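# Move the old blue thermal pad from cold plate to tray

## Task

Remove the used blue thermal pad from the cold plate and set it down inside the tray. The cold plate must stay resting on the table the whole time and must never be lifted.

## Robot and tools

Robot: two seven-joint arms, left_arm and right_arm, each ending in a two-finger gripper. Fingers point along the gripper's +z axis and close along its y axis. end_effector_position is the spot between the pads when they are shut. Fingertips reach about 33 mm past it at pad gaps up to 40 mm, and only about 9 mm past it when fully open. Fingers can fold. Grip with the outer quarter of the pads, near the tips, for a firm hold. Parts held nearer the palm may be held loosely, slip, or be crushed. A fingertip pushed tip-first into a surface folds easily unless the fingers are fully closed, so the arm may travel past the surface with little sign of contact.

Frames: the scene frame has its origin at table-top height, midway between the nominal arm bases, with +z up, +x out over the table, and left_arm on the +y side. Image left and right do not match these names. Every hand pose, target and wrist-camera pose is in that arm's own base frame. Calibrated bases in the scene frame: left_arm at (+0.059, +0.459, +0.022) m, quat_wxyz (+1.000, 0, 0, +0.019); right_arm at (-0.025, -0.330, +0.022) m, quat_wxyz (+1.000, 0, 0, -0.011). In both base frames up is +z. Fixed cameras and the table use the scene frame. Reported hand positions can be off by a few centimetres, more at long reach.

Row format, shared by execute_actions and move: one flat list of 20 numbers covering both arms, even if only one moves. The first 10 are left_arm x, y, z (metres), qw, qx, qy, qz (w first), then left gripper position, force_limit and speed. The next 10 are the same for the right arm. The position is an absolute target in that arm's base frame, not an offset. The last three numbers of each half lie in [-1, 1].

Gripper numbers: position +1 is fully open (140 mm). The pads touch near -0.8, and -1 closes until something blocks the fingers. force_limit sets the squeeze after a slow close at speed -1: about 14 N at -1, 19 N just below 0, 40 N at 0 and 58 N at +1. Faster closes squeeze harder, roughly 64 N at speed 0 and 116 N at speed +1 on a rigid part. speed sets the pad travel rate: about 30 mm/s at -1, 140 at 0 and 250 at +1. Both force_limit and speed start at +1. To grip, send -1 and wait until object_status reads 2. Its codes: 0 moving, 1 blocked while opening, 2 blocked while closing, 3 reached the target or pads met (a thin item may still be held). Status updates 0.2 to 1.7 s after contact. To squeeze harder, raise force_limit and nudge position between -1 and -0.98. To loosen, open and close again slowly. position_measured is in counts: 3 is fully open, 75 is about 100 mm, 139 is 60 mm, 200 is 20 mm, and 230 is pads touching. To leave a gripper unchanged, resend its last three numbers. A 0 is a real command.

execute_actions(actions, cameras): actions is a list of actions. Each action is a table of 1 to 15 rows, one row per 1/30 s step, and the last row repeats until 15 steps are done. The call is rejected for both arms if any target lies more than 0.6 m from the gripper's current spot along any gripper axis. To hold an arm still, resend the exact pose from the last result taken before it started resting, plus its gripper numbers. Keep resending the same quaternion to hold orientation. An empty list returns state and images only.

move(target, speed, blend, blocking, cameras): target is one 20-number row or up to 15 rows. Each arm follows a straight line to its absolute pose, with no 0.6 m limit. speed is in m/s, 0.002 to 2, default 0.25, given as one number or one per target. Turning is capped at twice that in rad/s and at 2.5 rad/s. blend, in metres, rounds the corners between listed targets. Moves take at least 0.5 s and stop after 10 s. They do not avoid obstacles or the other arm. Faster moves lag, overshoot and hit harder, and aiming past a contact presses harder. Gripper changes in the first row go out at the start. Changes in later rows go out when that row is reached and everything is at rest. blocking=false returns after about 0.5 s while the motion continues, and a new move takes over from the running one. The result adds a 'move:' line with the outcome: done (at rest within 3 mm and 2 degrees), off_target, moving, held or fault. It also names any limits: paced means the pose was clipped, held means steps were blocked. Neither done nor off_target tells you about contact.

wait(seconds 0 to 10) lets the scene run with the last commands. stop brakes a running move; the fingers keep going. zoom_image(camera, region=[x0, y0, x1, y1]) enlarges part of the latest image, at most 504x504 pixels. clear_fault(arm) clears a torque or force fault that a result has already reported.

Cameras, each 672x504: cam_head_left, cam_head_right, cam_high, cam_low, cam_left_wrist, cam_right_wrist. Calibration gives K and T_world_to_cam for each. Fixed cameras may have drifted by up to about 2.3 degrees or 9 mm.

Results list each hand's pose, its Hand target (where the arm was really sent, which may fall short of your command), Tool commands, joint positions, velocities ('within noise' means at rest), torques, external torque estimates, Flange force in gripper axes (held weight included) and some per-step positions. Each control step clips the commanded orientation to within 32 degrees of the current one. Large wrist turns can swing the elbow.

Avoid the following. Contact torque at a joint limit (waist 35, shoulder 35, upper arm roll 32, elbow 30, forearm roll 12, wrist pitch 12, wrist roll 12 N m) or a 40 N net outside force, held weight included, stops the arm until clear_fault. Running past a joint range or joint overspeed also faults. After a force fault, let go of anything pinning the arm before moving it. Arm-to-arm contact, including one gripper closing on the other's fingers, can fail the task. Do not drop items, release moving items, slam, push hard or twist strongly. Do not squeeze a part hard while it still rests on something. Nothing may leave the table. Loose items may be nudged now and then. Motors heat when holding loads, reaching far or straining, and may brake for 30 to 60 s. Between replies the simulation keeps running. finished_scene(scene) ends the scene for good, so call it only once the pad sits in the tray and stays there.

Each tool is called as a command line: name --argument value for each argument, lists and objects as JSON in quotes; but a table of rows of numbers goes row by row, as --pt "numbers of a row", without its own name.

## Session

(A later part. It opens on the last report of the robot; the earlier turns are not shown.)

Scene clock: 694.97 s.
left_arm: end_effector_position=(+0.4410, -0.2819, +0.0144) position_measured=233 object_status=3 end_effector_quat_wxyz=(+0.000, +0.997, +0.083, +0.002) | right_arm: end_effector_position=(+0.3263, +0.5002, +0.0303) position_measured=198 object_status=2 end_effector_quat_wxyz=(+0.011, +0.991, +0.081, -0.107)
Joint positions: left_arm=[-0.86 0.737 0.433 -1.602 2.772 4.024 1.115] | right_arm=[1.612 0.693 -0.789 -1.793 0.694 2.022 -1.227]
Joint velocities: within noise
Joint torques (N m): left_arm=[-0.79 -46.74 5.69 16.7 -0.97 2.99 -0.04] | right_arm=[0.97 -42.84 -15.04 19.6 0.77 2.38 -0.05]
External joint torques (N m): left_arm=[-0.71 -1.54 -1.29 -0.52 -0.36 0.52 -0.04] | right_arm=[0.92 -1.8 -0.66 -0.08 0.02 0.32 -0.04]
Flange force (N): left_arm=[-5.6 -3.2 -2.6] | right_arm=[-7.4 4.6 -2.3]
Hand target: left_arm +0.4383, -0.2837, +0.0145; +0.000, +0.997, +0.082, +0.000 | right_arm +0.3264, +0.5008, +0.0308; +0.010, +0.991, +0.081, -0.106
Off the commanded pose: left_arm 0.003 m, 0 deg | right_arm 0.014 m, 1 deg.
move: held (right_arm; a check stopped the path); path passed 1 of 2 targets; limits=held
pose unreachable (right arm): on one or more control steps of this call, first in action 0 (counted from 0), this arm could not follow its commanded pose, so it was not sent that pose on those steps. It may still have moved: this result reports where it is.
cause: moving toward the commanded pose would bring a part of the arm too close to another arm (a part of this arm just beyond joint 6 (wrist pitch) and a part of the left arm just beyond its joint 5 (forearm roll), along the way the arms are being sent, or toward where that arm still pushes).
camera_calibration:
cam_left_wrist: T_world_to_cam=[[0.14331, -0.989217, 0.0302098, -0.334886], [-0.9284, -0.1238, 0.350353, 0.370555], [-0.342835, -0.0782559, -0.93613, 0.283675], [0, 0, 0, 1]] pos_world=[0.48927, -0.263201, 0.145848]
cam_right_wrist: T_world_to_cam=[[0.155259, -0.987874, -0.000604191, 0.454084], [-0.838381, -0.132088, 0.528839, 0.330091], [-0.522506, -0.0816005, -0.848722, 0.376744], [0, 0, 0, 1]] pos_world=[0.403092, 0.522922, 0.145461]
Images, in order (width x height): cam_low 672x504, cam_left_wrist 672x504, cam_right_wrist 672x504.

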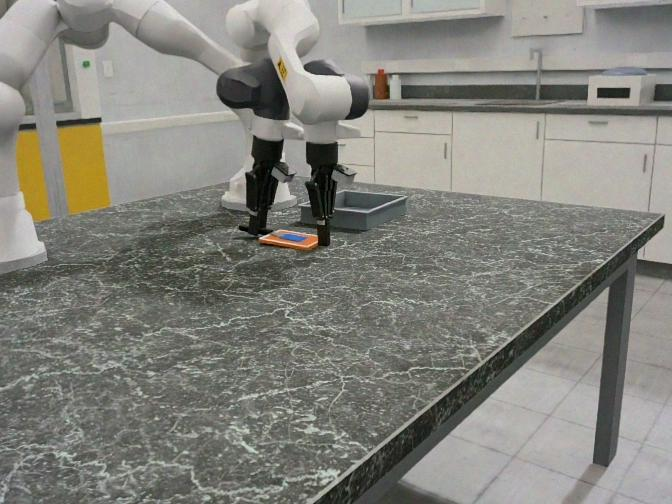

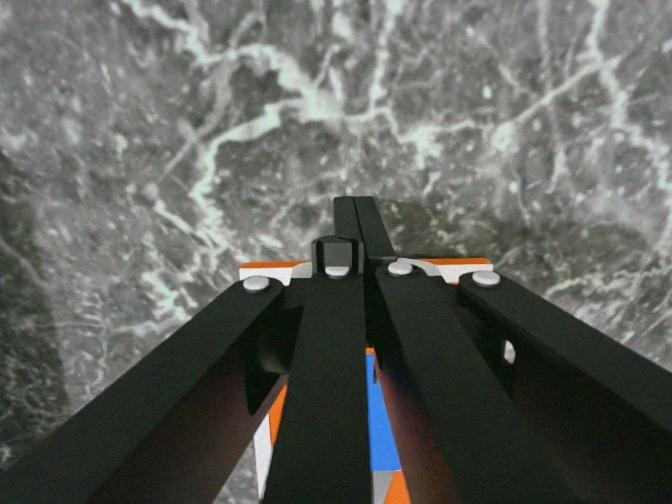

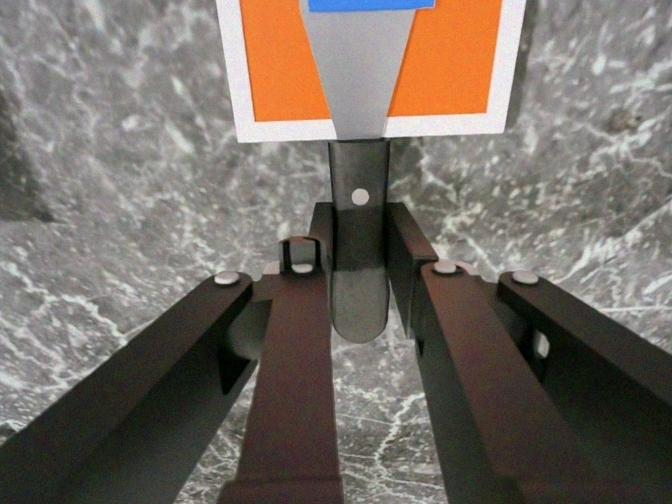

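move --pt "0.455 -0.2820 0.07 0 0.9966 0.082 0 -1 -0.05 0 0.322 0.4992 0.0305 0.0087 0.991 0.0832 -0.1041 -1 0.2 -1" --pt "0.455 -0.25 0.16 0.2997 0.9505 0.0782 0.0247 -1 -0.05 0 0.322 0.4992 0.0305 0.0087 0.991 0.0832 -0.1041 -1 0.2 -1" --speed 0.15

Scene clock: 710.67 s.
left_arm: end_effector_position=(+0.4545, -0.2494, +0.1590) position_measured=233 object_status=3 end_effector_quat_wxyz=(+0.298, +0.951, +0.079, +0.023) | right_arm: end_effector_position=(+0.3215, +0.4983, +0.0294) position_measured=198 object_status=2 end_effector_quat_wxyz=(+0.010, +0.991, +0.081, -0.106)
Joint positions: left_arm=[-0.044 0.295 -0.02 -2.048 2.309 3.984 1.927] | right_arm=[1.627 0.68 -0.793 -1.817 0.694 2.037 -1.227]
Joint velocities: left_arm=[0.001 0 -0.001 -0.001 -0.001 0 0.004] | right_arm=[within noise]
Joint torques (N m): left_arm=[0.78 -37.68 -1.47 18.4 -2.95 2.51 0.2] | right_arm=[1.33 -42.98 -14.94 19.22 0.72 2.14 -0.23]
External joint torques (N m): left_arm=[0.72 -1.84 -0.43 0.13 -0.61 -0.02 0.14] | right_arm=[1.28 -2.6 -0.7 -0.36 -0.01 0.07 -0.23]
Flange force (N): left_arm=[-5.4 -1.4 -2.1] | right_arm=[-10.5 6.9 -3.6]
Hand target: left_arm +0.4550, -0.2500, +0.1600; +0.300, +0.951, +0.078, +0.025 | right_arm +0.3220, +0.4992, +0.0305; +0.009, +0.991, +0.083, -0.104
Off the commanded pose: left_arm 0.001 m, 0 deg | right_arm 0.001 m, 0 deg.
move: done
camera_calibration:
cam_left_wrist: T_world_to_cam=[[0.112477, -0.795051, 0.596022, -0.336613], [-0.958609, 0.0710757, 0.275712, 0.410538], [-0.261568, -0.602364, -0.754149, 0.229628], [0, 0, 0, 1]] pos_world=[0.49147, -0.158484, 0.260612]
cam_right_wrist: T_world_to_cam=[[0.155739, -0.987796, -0.00201252, 0.452779], [-0.839736, -0.133468, 0.526336, 0.327484], [-0.520181, -0.0802812, -0.850274, 0.372019], [0, 0, 0, 1]] pos_world=[0.398002, 0.520828, 0.144862]

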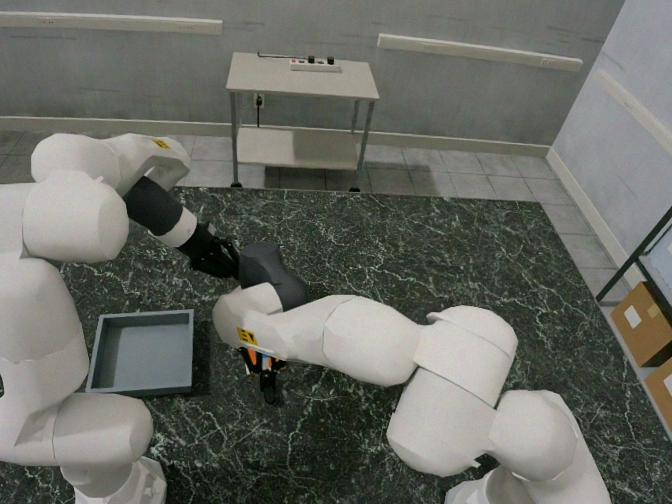

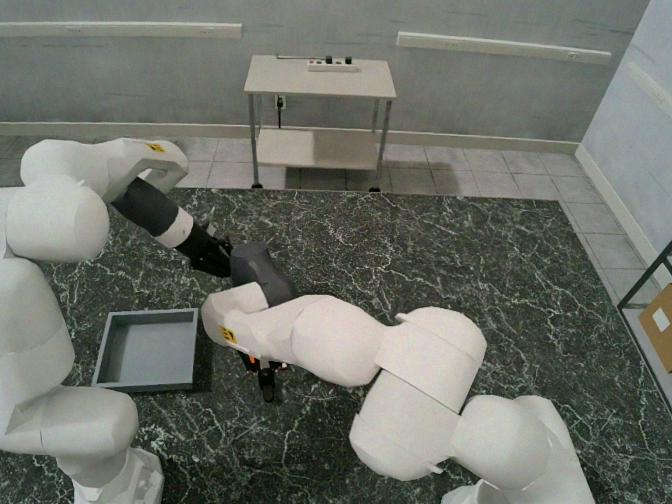

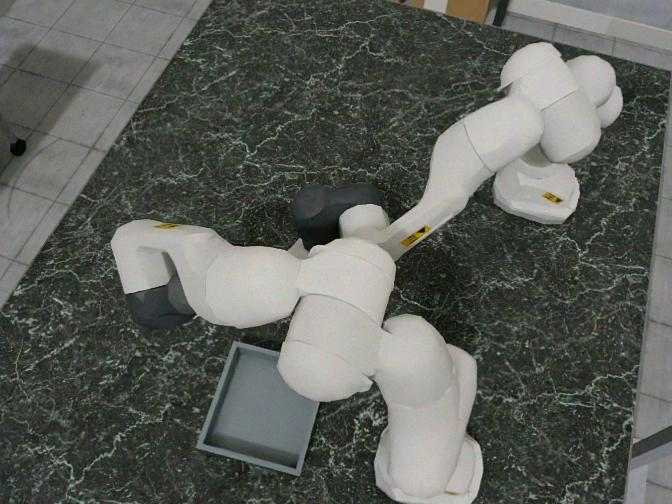

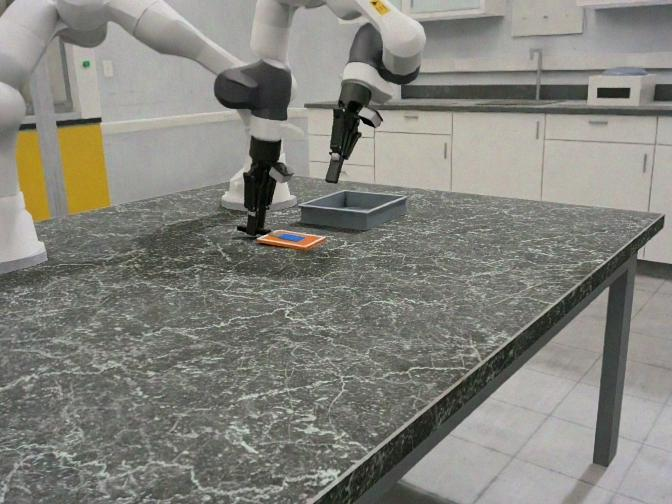

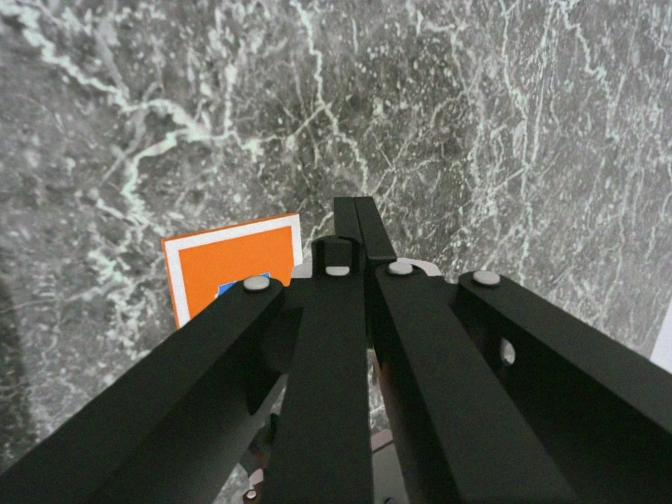

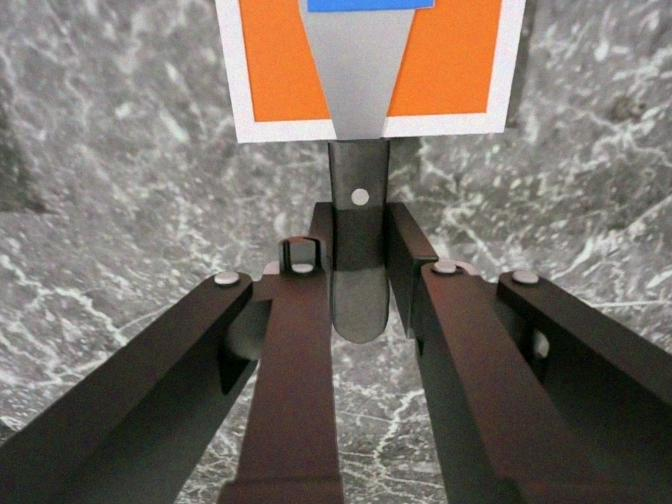

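move --pt "0.470 -0.263 0.06 0.2997 0.9505 0.0782 0.0247 -1 -0.05 0 0.322 0.4992 0.0305 0.0087 0.991 0.0832 -0.1041 -1 0.2 -1" --pt "0.465 -0.263 0.017 0.2997 0.9505 0.0782 0.0247 -1 -0.05 0 0.322 0.4992 0.0305 0.0087 0.991 0.0832 -0.1041 -1 0.2 -1" --speed 0.1 --cameras '["cam_low","cam_head_left","cam_left_wrist"]'

Scene clock: 733.73 s.
left_arm: end_effector_position=(+0.4651, -0.2635, +0.0186) position_measured=233 object_status=3 end_effector_quat_wxyz=(+0.300, +0.950, +0.079, +0.024) | right_arm: end_effector_position=(+0.3215, +0.4983, +0.0295) position_measured=198 object_status=2 end_effector_quat_wxyz=(+0.010, +0.991, +0.081, -0.106)
Joint positions: left_arm=[0.132 0.603 -0.203 -2.065 2.154 3.735 2.243] | right_arm=[1.627 0.68 -0.793 -1.817 0.694 2.037 -1.227]
Joint velocities: left_arm=[0 0.001 0 0.001 -0.001 -0.001 0.006] | right_arm=[within noise]
Joint torques (N m): left_arm=[0.7 -40.06 -5.62 14.3 -1.9 2.69 0.3] | right_arm=[1.25 -42.78 -14.93 19.35 0.69 2.11 -0.2]
External joint torques (N m): left_arm=[0.94 -0.59 -0.2 -0.11 -0.18 -0.26 0.24] | right_arm=[1.31 -2.32 -0.58 -0.23 -0.04 0.04 -0.2]
Flange force (N): left_arm=[-5.4 -2.8 -0.5] | right_arm=[-9.5 5.9 -3.4]
Hand target: left_arm +0.4650, -0.2630, +0.0170; +0.300, +0.951, +0.078, +0.024 | right_arm +0.3220, +0.4992, +0.0305; +0.009, +0.991, +0.083, -0.104
Off the commanded pose: left_arm 0.002 m, 0 deg | right_arm 0.001 m, 0 deg.
move: done
camera_calibration:
cam_left_wrist: T_world_to_cam=[[0.11206, -0.792351, 0.599685, -0.264459], [-0.958984, 0.0718936, 0.274192, 0.460906], [-0.26037, -0.605814, -0.751796, 0.116512], [0, 0, 0, 1]] pos_world=[0.501973, -0.172096, 0.119808]
Images, in order (width x height): cam_head_left 672x504, cam_low 672x504, cam_left_wrist 672x504.

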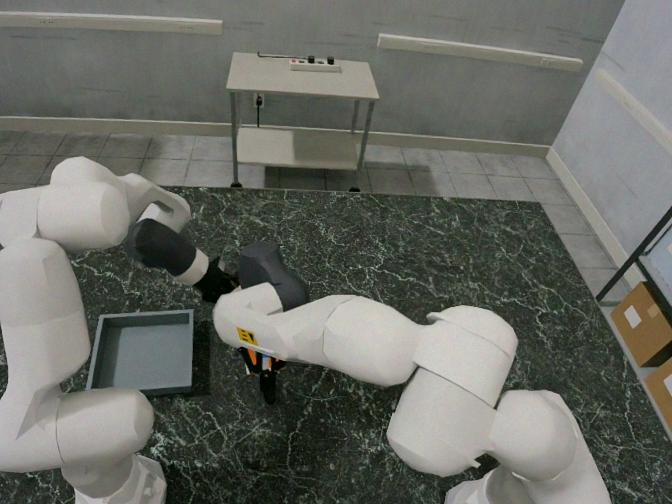

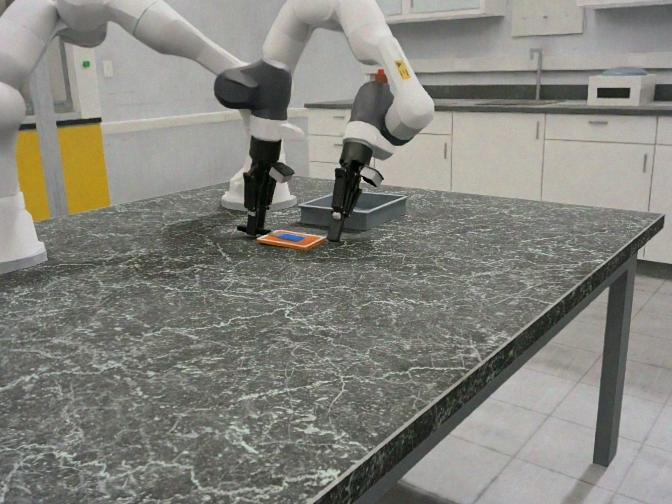

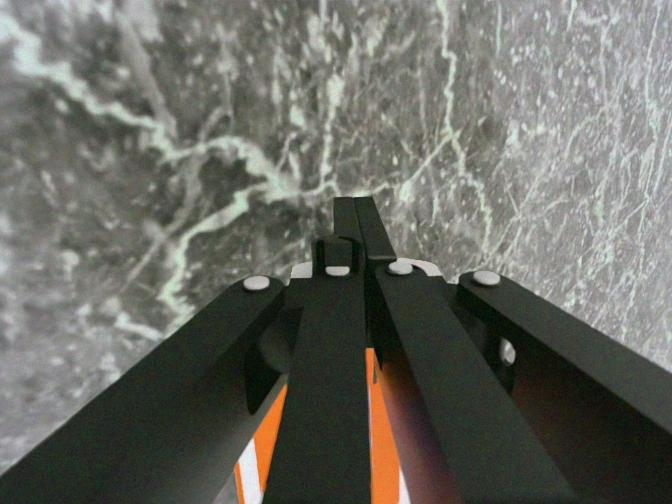

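move --target '[0.447,-0.263,0.017,0.2997,0.9505,0.0782,0.0247,-1,-0.05,0,0.322,0.4992,0.0305,0.0087,0.991,0.0832,-0.1041,-1,0.2,-1]' --speed 0.03 --cameras '["cam_low","cam_left_wrist","cam_right_wrist"]'

zoom_image --camera "cam_low" --region '[225, 170, 365, 265]'

Scene clock: 738.87 s.
left_arm: end_effector_position=(+0.4454, -0.2634, +0.0167) position_measured=233 object_status=3 end_effector_quat_wxyz=(+0.300, +0.950, +0.079, +0.022) | right_arm: end_effector_position=(+0.3215, +0.4983, +0.0295) position_measured=198 object_status=2 end_effector_quat_wxyz=(+0.010, +0.991, +0.081, -0.106)
Joint positions: left_arm=[0.194 0.578 -0.261 -2.143 2.137 3.695 2.289] | right_arm=[1.627 0.68 -0.793 -1.817 0.694 2.037 -1.227]
Joint velocities: left_arm=[0 0 0 0 0 -0.002 0.005] | right_arm=[within noise]
Joint torques (N m): left_arm=[0.71 -39.65 -6.26 13.57 -2.04 2.75 0.33] | right_arm=[1.37 -42.76 -14.92 19.4 0.69 2.1 -0.17]
External joint torques (N m): left_arm=[0.85 -2.06 -0.28 -0.06 -0.46 -0.27 0.27] | right_arm=[1.25 -2.35 -0.73 -0.19 -0.04 0.04 -0.17]
Flange force (N): left_arm=[-8.7 -1.3 -3.3] | right_arm=[-9.4 5.9 -3.6]
Hand target: left_arm +0.4470, -0.2630, +0.0170; +0.300, +0.951, +0.078, +0.024 | right_arm +0.3220, +0.4992, +0.0305; +0.009, +0.991, +0.083, -0.104
Off the commanded pose: left_arm 0.002 m, 0 deg | right_arm 0.001 m, 0 deg.
move: done
camera_calibration:
cam_left_wrist: T_world_to_cam=[[0.112133, -0.792827, 0.599042, -0.261219], [-0.957854, 0.0742032, 0.277506, 0.442563], [-0.264465, -0.604912, -0.751092, 0.112163], [0, 0, 0, 1]] pos_world=[0.482866, -0.172092, 0.117912]
cam_right_wrist: T_world_to_cam=[[0.155643, -0.987811, -0.00216624, 0.452749], [-0.839821, -0.133479, 0.526197, 0.327479], [-0.520072, -0.0800798, -0.85036, 0.37196], [0, 0, 0, 1]] pos_world=[0.398002, 0.520729, 0.144963]
Images, in order (width x height): cam_low 672x504, cam_left_wrist 672x504, cam_right_wrist 672x504.

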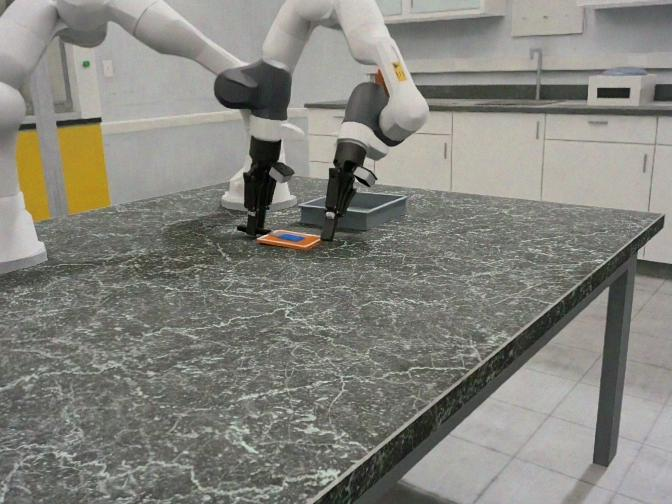

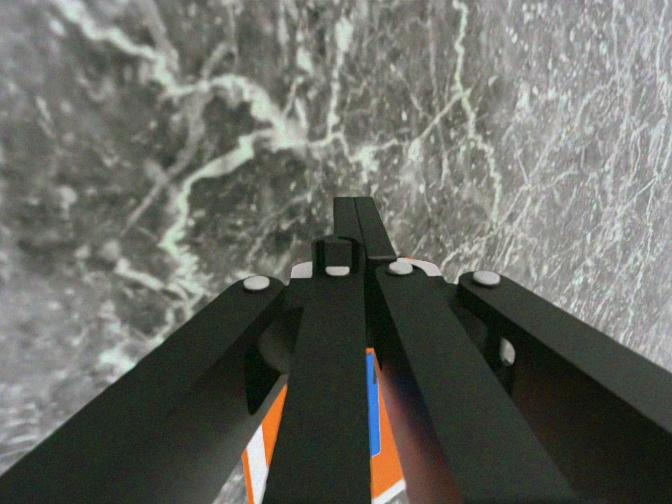

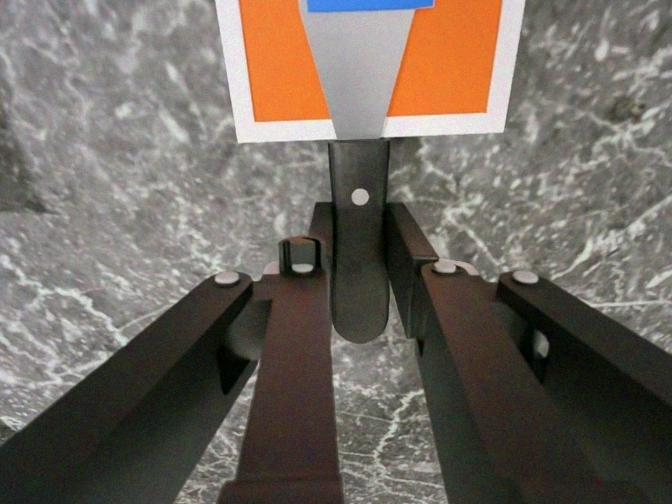

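Scaled by 3.600 from the camera's 672x504 image, which has a finer 960x720 frame.

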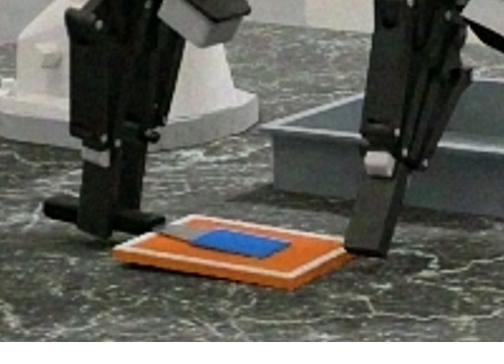

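move --target '[0.445,-0.263,0.017,0.2997,0.9505,0.0782,0.0247,-1,-0.05,0,0.342,0.5035,0.0325,0.0087,0.991,0.0832,-0.1041,-1,0.2,-1]' --speed 0.02 --cameras '["cam_low","cam_left_wrist","cam_right_wrist"]'

zoom_image --camera "cam_low" --region '[225, 170, 365, 265]'

Scene clock: 744.97 s.
left_arm: end_effector_position=(+0.4437, -0.2636, +0.0169) position_measured=233 object_status=3 end_effector_quat_wxyz=(+0.301, +0.950, +0.079, +0.022) | right_arm: end_effector_position=(+0.3418, +0.5040, +0.0319) position_measured=198 object_status=2 end_effector_quat_wxyz=(+0.008, +0.991, +0.080, -0.103)
Joint positions: left_arm=[0.207 0.576 -0.274 -2.152 2.137 3.688 2.294] | right_arm=[1.577 0.713 -0.78 -1.751 0.693 2.011 -1.233]
Joint velocities: left_arm=[0 0 -0.002 0 0.001 -0.003 0.002] | right_arm=[within noise]
Joint torques (N m): left_arm=[0.9 -39.26 -6.25 13.47 -1.75 2.72 0.28] | right_arm=[-0.09 -43.33 -14.75 20.44 0.31 1.99 -0.24]
External joint torques (N m): left_arm=[0.9 -1.94 -0.2 -0.15 -0.16 -0.28 0.22] | right_arm=[-0.08 -1.39 -0.2 0.76 -0.45 -0.08 -0.23]
Flange force (N): left_arm=[-8.1 -1.3 -3.6] | right_arm=[-0.5 0.5 -2.9]
Hand target: left_arm +0.4450, -0.2630, +0.0170; +0.300, +0.951, +0.078, +0.025 | right_arm +0.3420, +0.5035, +0.0325; +0.009, +0.991, +0.083, -0.104
Off the commanded pose: left_arm 0.001 m, 0 deg | right_arm 0.001 m, 0 deg.
move: done
camera_calibration:
cam_left_wrist: T_world_to_cam=[[0.111672, -0.792302, 0.599823, -0.260937], [-0.958182, 0.0741834, 0.276378, 0.441109], [-0.263471, -0.605603, -0.750885, 0.111078], [0, 0, 0, 1]] pos_world=[0.481068, -0.172195, 0.11801]
cam_right_wrist: T_world_to_cam=[[0.154084, -0.988041, -0.00577676, 0.456029], [-0.84228, -0.134405, 0.522015, 0.34546], [-0.516549, -0.0755687, -0.852917, 0.381592], [0, 0, 0, 1]] pos_world=[0.417818, 0.525843, 0.147766]
Images, in order (width x height): cam_low 672x504, cam_left_wrist 672x504, cam_right_wrist 672x504.

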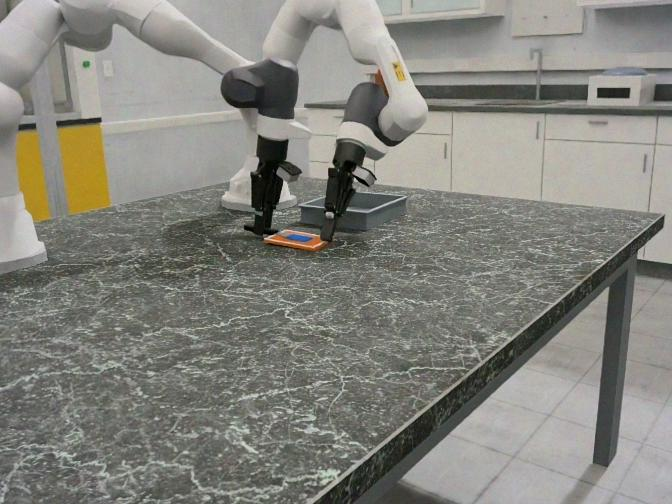

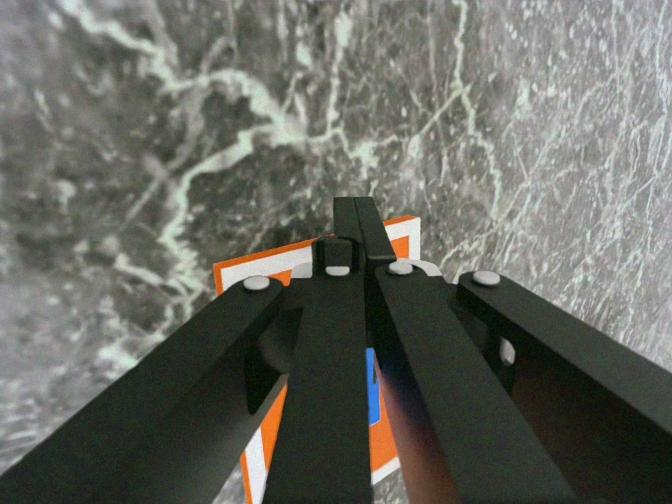

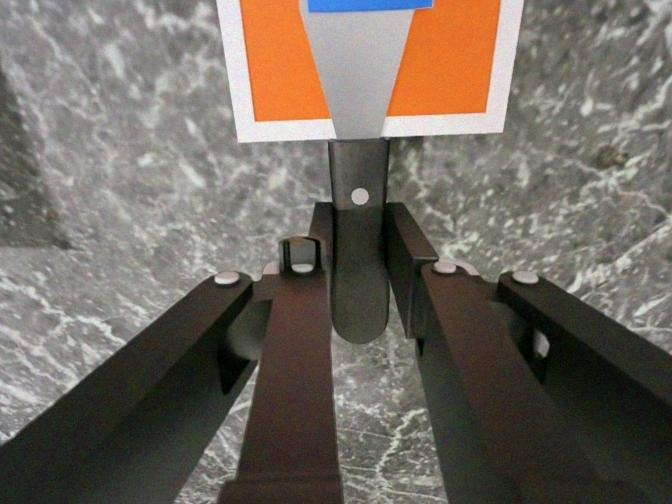

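Scaled by 3.600 from the camera's 672x504 image, which has a finer 960x720 frame.

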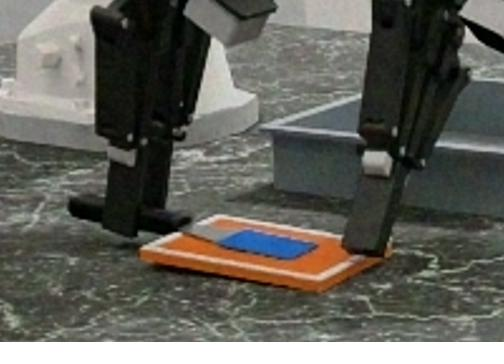

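move --pt "0.452 -0.263 0.045 0.2997 0.9505 0.0782 0.0247 -1 -0.05 0 0.342 0.5035 0.0325 0.0087 0.991 0.0832 -0.1041 -1 0.2 -1" --pt "0.482 -0.263 0.045 0.2997 0.9505 0.0782 0.0247 -1 -0.05 0 0.342 0.5035 0.0325 0.0087 0.991 0.0832 -0.1041 -1 0.2 -1" --pt "0.482 -0.263 0.014 0.2997 0.9505 0.0782 0.0247 -1 -0.05 0 0.342 0.5035 0.0325 0.0087 0.991 0.0832 -0.1041 -1 0.2 -1" --speed 0.08 --cameras '["cam_left_wrist"]'

move --target '[0.482,-0.263,0.009,0.2997,0.9505,0.0782,0.0247,-1,-0.05,0,0.342,0.5035,0.0325,0.0087,0.991,0.0832,-0.1041,-1,0.2,-1]' --speed 0.02 --cameras '["cam_low","cam_left_wrist"]'

zoom_image --camera "cam_low" --region '[225, 170, 365, 265]'

Scene clock: 757.20 s.
left_arm: end_effector_position=(+0.4804, -0.2633, +0.0148) position_measured=233 object_status=3 end_effector_quat_wxyz=(+0.300, +0.950, +0.079, +0.022) | right_arm: end_effector_position=(+0.3418, +0.5040, +0.0318) position_measured=198 object_status=2 end_effector_quat_wxyz=(+0.008, +0.991, +0.081, -0.103)
Joint positions: left_arm=[0.098 0.643 -0.172 -1.988 2.182 3.762 2.199] | right_arm=[1.576 0.713 -0.779 -1.75 0.693 2.011 -1.234]
Joint velocities: left_arm=[0.001 0 0.001 0.001 0.001 -0.002 0.006] | right_arm=[within noise]
Joint torques (N m): left_arm=[1.36 -42 -5.36 15.56 -2 2.62 0.27] | right_arm=[0.21 -43.59 -14.98 20.04 0.37 2.06 -0.25]
External joint torques (N m): left_arm=[1.38 -0.77 -0.32 0.63 -0.18 -0.27 0.22] | right_arm=[0.03 -1.61 -0.57 0.32 -0.38 0 -0.25]
Flange force (N): left_arm=[-3.3 -2.8 -0.5] | right_arm=[-3.0 2.6 -2.9]
Hand target: left_arm +0.4820, -0.2630, +0.0140; +0.300, +0.951, +0.078, +0.025 | right_arm +0.3420, +0.5035, +0.0325; +0.009, +0.991, +0.083, -0.104
Off the commanded pose: left_arm 0.002 m, 0 deg | right_arm 0.001 m, 0 deg.
move: done
camera_calibration:
cam_left_wrist: T_world_to_cam=[[0.112029, -0.792909, 0.598954, -0.263853], [-0.958252, 0.0733639, 0.276353, 0.476615], [-0.263064, -0.604908, -0.751587, 0.119333], [0, 0, 0, 1]] pos_world=[0.517668, -0.171993, 0.116011]
Images, in order (width x height): cam_left_wrist 672x504.

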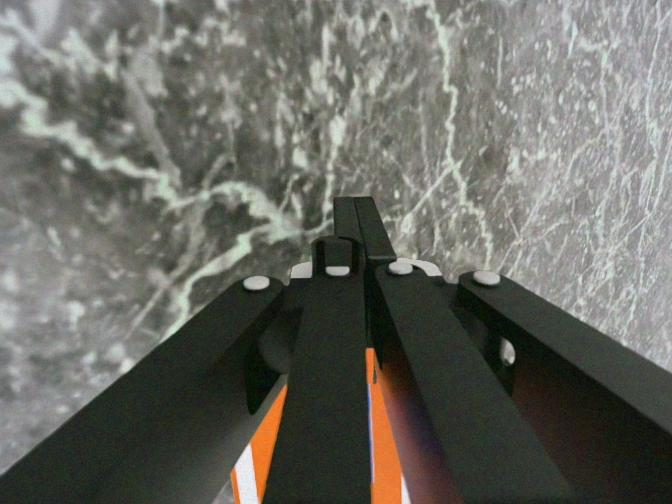

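Scene clock: 758.00 s.
left_arm: end_effector_position=(+0.4803, -0.2632, +0.0099) position_measured=233 object_status=3 end_effector_quat_wxyz=(+0.300, +0.950, +0.078, +0.022) | right_arm: end_effector_position=(+0.3418, +0.5039, +0.0318) position_measured=198 object_status=2 end_effector_quat_wxyz=(+0.008, +0.991, +0.081, -0.103)
Joint positions: left_arm=[0.108 0.655 -0.181 -1.987 2.182 3.753 2.208] | right_arm=[1.576 0.713 -0.779 -1.75 0.693 2.011 -1.234]
Joint velocities: left_arm=[0.001 0 -0.004 0.002 0 -0.004 0.005] | right_arm=[within noise]
Joint torques (N m): left_arm=[0.92 -41.86 -5.51 15.41 -2.05 2.74 0.29] | right_arm=[0.26 -43.67 -14.95 19.99 0.37 2.05 -0.25]
External joint torques (N m): left_arm=[0.97 -0.57 -0.2 0.67 -0.26 -0.18 0.23] | right_arm=[0.2 -1.6 -0.43 0.22 -0.39 -0.03 -0.24]
Flange force (N): left_arm=[-1.8 -2.0 -0.1] | right_arm=[-3.6 2.8 -2.8]
Hand target: left_arm +0.4820, -0.2630, +0.0090; +0.300, +0.951, +0.078, +0.025 | right_arm +0.3420, +0.5035, +0.0325; +0.009, +0.991, +0.083, -0.104
Off the commanded pose: left_arm 0.002 m, 0 deg | right_arm 0.001 m, 0 deg.
move: done
camera_calibration:
cam_left_wrist: T_world_to_cam=[[0.111241, -0.793051, 0.598912, -0.260519], [-0.958282, 0.0740627, 0.276061, 0.478043], [-0.263287, -0.604636, -0.751728, 0.115802], [0, 0, 0, 1]] pos_world=[0.517569, -0.171991, 0.111111]
Images, in order (width x height): cam_low 672x504, cam_left_wrist 672x504.

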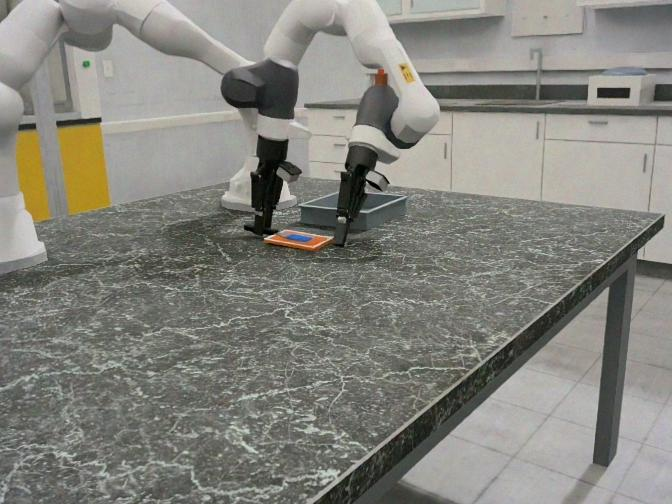

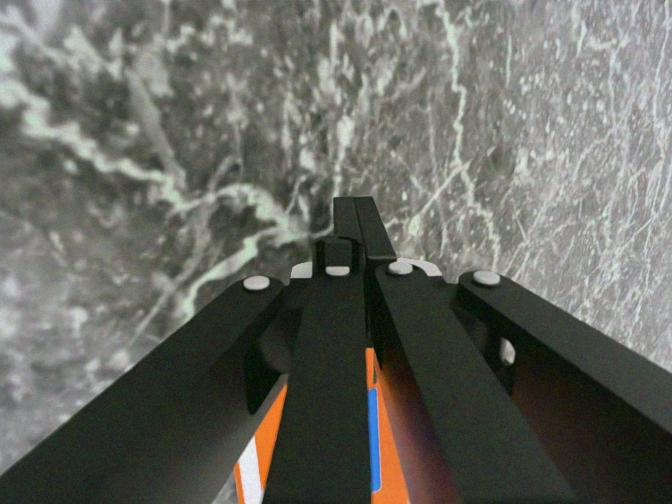

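Scaled by 3.600 from the camera's 672x504 image, which has a finer 960x720 frame.

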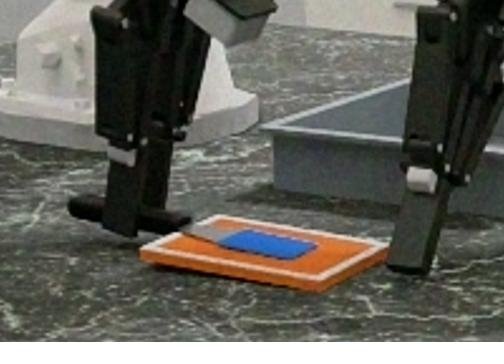

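move --target '[0.472,-0.263,0.006,0.2997,0.9505,0.0782,0.0247,-1,-0.05,0,0.342,0.5035,0.0325,0.0087,0.991,0.0832,-0.1041,-1,0.2,-1]' --speed 0.02 --cameras '["cam_low","cam_left_wrist"]'

move --target '[0.472,-0.263,0.006,0.2997,0.9505,0.0782,0.0247,-1,-0.05,0,0.362,0.508,0.0325,0.0087,0.991,0.0832,-0.1041,-1,0.2,-1]' --speed 0.02 --cameras '["cam_low","cam_left_wrist","cam_right_wrist"]'

zoom_image --camera "cam_low" --region '[225, 170, 365, 265]'

Scene clock: 766.47 s.
left_arm: end_effector_position=(+0.4702, -0.2638, +0.0064) position_measured=233 object_status=3 end_effector_quat_wxyz=(+0.301, +0.950, +0.079, +0.021) | right_arm: end_effector_position=(+0.3418, +0.5039, +0.0318) position_measured=198 object_status=2 end_effector_quat_wxyz=(+0.008, +0.991, +0.081, -0.103)
Joint positions: left_arm=[0.146 0.649 -0.219 -2.028 2.175 3.725 2.236] | right_arm=[1.576 0.713 -0.779 -1.75 0.693 2.011 -1.234]
Joint velocities: left_arm=[0.002 0.001 0.002 0.001 0 -0.002 0.004] | right_arm=[within noise]
Joint torques (N m): left_arm=[0.75 -42.03 -5.96 14.05 -1.93 2.36 0.29] | right_arm=[0.26 -43.68 -14.98 20 0.36 2.06 -0.21]
External joint torques (N m): left_arm=[0.78 -1.67 -0.09 -0.23 -0.22 -0.59 0.23] | right_arm=[0.22 -1.66 -0.46 0.26 -0.39 -0.02 -0.21]
Flange force (N): left_arm=[-8.1 -1.5 -2.7] | right_arm=[-3.7 2.8 -2.9]
Hand target: left_arm +0.4720, -0.2630, +0.0060; +0.300, +0.951, +0.078, +0.025 | right_arm +0.3420, +0.5035, +0.0325; +0.009, +0.991, +0.083, -0.104
Off the commanded pose: left_arm 0.002 m, 0 deg | right_arm 0.001 m, 0 deg.
move: done
camera_calibration:
cam_left_wrist: T_world_to_cam=[[0.112178, -0.791865, 0.600304, -0.257875], [-0.957686, 0.0749861, 0.277875, 0.469352], [-0.265054, -0.606074, -0.749947, 0.110714], [0, 0, 0, 1]] pos_world=[0.507765, -0.172296, 0.107412]
Images, in order (width x height): cam_low 672x504, cam_left_wrist 672x504.

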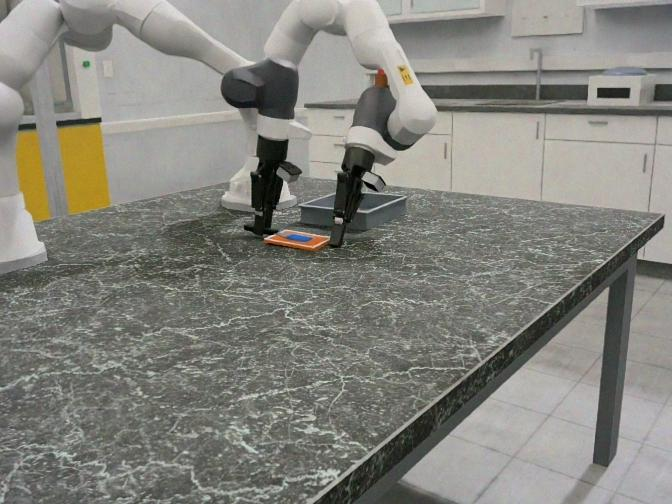

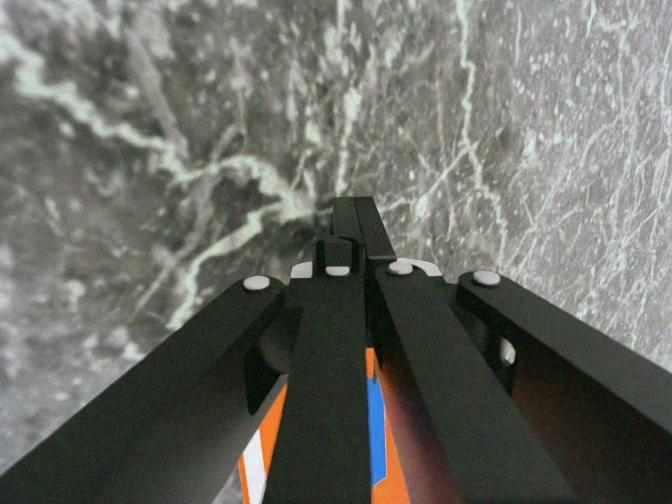

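Scene clock: 767.83 s.
left_arm: end_effector_position=(+0.4710, -0.2637, +0.0064) position_measured=233 object_status=3 end_effector_quat_wxyz=(+0.301, +0.950, +0.079, +0.023) | right_arm: end_effector_position=(+0.3608, +0.5084, +0.0316) position_measured=198 object_status=2 end_effector_quat_wxyz=(+0.008, +0.991, +0.081, -0.104)
Joint positions: left_arm=[0.149 0.649 -0.222 -2.028 2.175 3.722 2.237] | right_arm=[1.521 0.752 -0.762 -1.676 0.693 1.979 -1.239]
Joint velocities: left_arm=[within noise] | right_arm=[0 0.002 0.001 0.003 0 -0.004 -0.001]
Joint torques (N m): left_arm=[0.74 -41.65 -6.15 14.28 -1.82 2.62 0.24] | right_arm=[-0.13 -45.18 -15.47 20.61 0.39 2.24 -0.26]
External joint torques (N m): left_arm=[0.81 -1.45 -0.21 0.06 -0.11 -0.32 0.19] | right_arm=[-0.1 -1.33 -0.67 0.77 -0.39 0.16 -0.25]
Flange force (N): left_arm=[-5.9 -1.3 -2.5] | right_arm=[-0.7 0.9 -2.6]
Hand target: left_arm +0.4720, -0.2630, +0.0060; +0.300, +0.951, +0.078, +0.025 | right_arm +0.3620, +0.5080, +0.0325; +0.009, +0.991, +0.083, -0.104
Off the commanded pose: left_arm 0.001 m, 0 deg | right_arm 0.002 m, 0 deg.
move: done
camera_calibration:
cam_left_wrist: T_world_to_cam=[[0.111532, -0.792124, 0.600083, -0.257683], [-0.95842, 0.0738639, 0.275635, 0.470229], [-0.262662, -0.605874, -0.75095, 0.109848], [0, 0, 0, 1]] pos_world=[0.50827, -0.172296, 0.10751]
cam_right_wrist: T_world_to_cam=[[0.155089, -0.987888, -0.00502628, 0.456981], [-0.841272, -0.134735, 0.523553, 0.361961], [-0.517889, -0.0769686, -0.851978, 0.392702], [0, 0, 0, 1]] pos_world=[0.437012, 0.53044, 0.147365]
Images, in order (width x height): cam_low 672x504, cam_left_wrist 672x504, cam_right_wrist 672x504.

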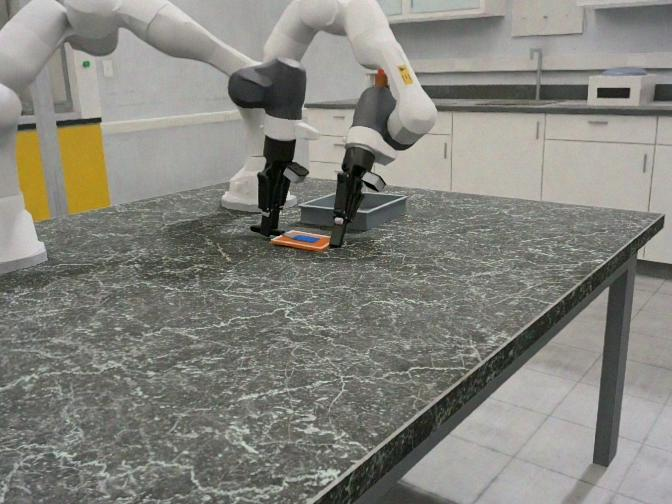

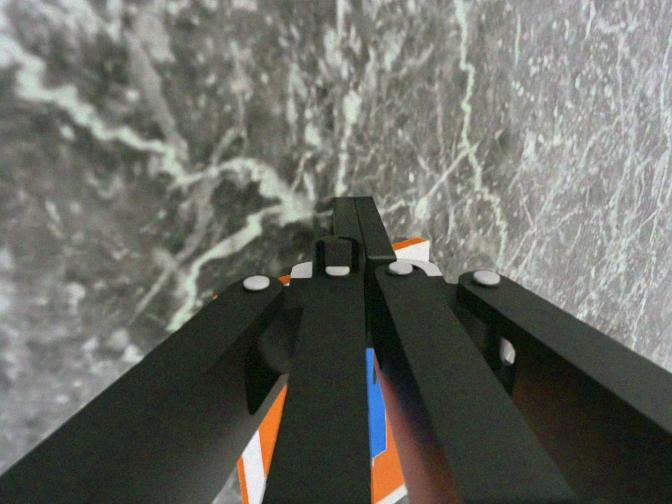

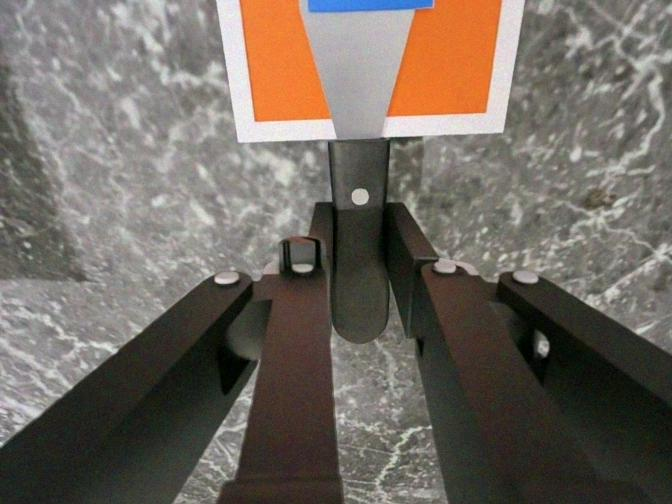

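Scaled by 3.600 from the camera's 672x504 image, which has a finer 960x720 frame.

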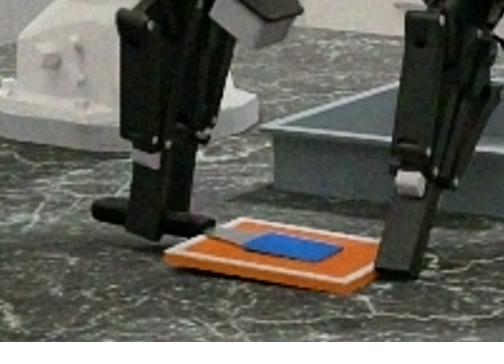

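move --target '[0.472,-0.263,0.006,0.2997,0.9505,0.0782,0.0247,-1,-0.05,0,0.380,0.512,0.0335,0.0087,0.991,0.0832,-0.1041,-1,0.2,-1]' --speed 0.02 --cameras '["cam_low","cam_left_wrist","cam_right_wrist"]'

zoom_image --camera "cam_low" --region '[235, 180, 355, 260]'

Scene clock: 776.07 s.
left_arm: end_effector_position=(+0.4787, -0.2592, +0.0067) position_measured=233 object_status=3 end_effector_quat_wxyz=(+0.297, +0.951, +0.082, +0.031) | right_arm: end_effector_position=(+0.3699, +0.5120, +0.0307) position_measured=198 object_status=2 end_effector_quat_wxyz=(+0.013, +0.990, +0.085, -0.112)
Joint positions: left_arm=[0.155 0.646 -0.222 -2.023 2.175 3.711 2.237] | right_arm=[1.48 0.79 -0.748 -1.606 0.693 1.932 -1.244]
Joint velocities: left_arm=[within noise] | right_arm=[-0.002 0.001 0 0.002 0 -0.003 -0.001]
Joint torques (N m): left_arm=[-1.29 -39.86 -7.73 11.21 -0.91 4.09 0.13] | right_arm=[-2.78 -47.09 -18.69 21.39 0.75 3.99 -0.22]
External joint torques (N m): left_arm=[-1.33 0.39 -1.88 -3.12 0.81 1.18 0.07] | right_arm=[-2.67 -1.78 -3.76 1.64 -0.04 1.99 -0.22]
Flange force (N): left_arm=[-10.9 -0.5 -2.8] | right_arm=[3.7 1.9 -2.7]
Hand target: left_arm +0.4720, -0.2630, +0.0060; +0.300, +0.951, +0.078, +0.025 | right_arm +0.3799, +0.5119, +0.0336; +0.009, +0.991, +0.083, -0.104
Off the commanded pose: left_arm 0.008 m, 1 deg | right_arm 0.010 m, 1 deg.
move: off_target (left_arm, right_arm)
camera_calibration:
cam_left_wrist: T_world_to_cam=[[0.112552, -0.795552, 0.59534, -0.256549], [-0.962818, 0.0607678, 0.263229, 0.475907], [-0.24559, -0.602831, -0.759132, 0.107541], [0, 0, 0, 1]] pos_world=[0.513498, -0.168189, 0.109098]
cam_right_wrist: T_world_to_cam=[[0.164109, -0.986442, 0.00111672, 0.454922], [-0.831943, -0.137797, 0.537477, 0.368293], [-0.530036, -0.0891339, -0.843277, 0.407355], [0, 0, 0, 1]] pos_world=[0.447655, 0.535813, 0.145056]
Images, in order (width x height): cam_low 672x504, cam_left_wrist 672x504, cam_right_wrist 672x504.

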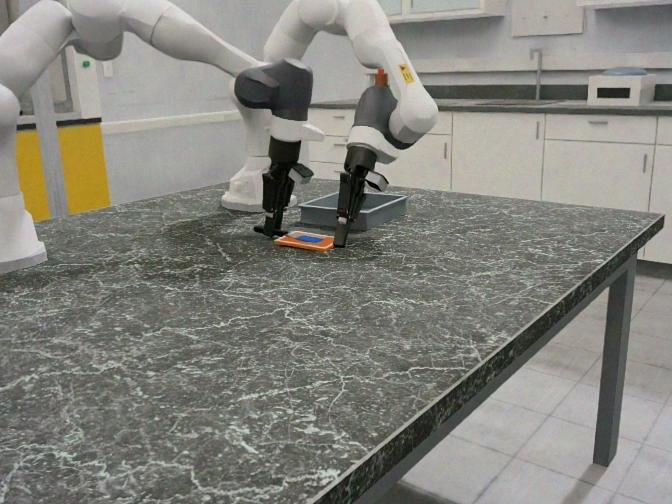

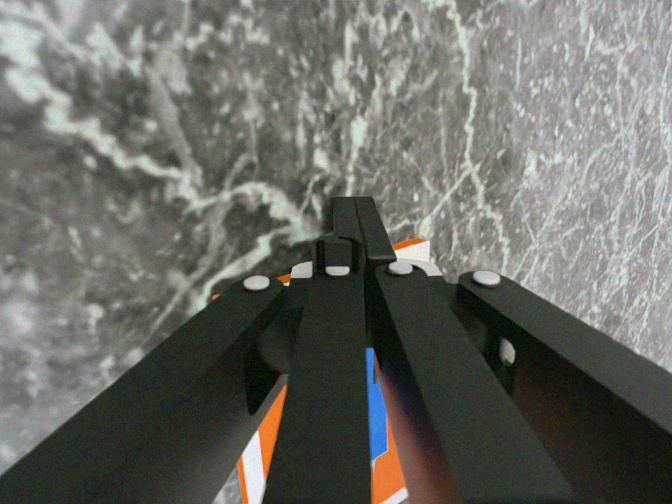

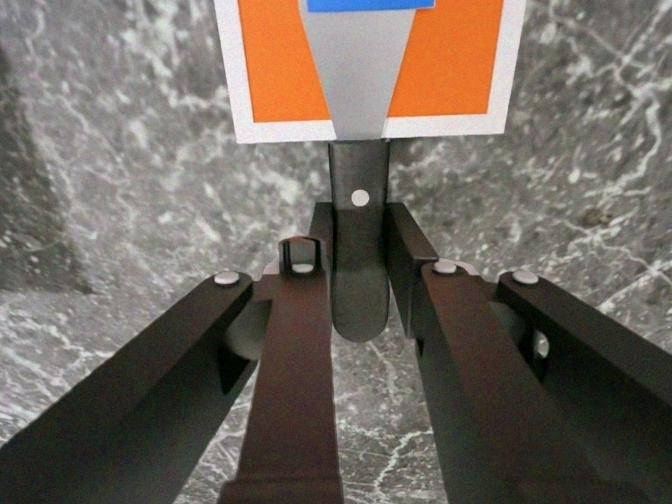

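Scaled by 4.200 from the camera's 672x504 image, which has a finer 960x720 frame.

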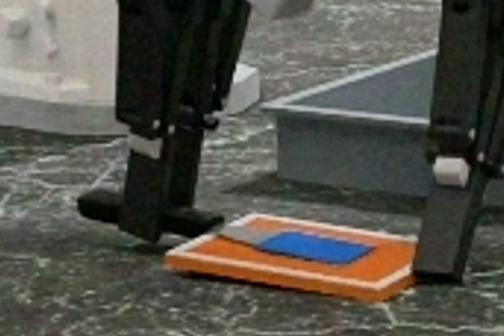

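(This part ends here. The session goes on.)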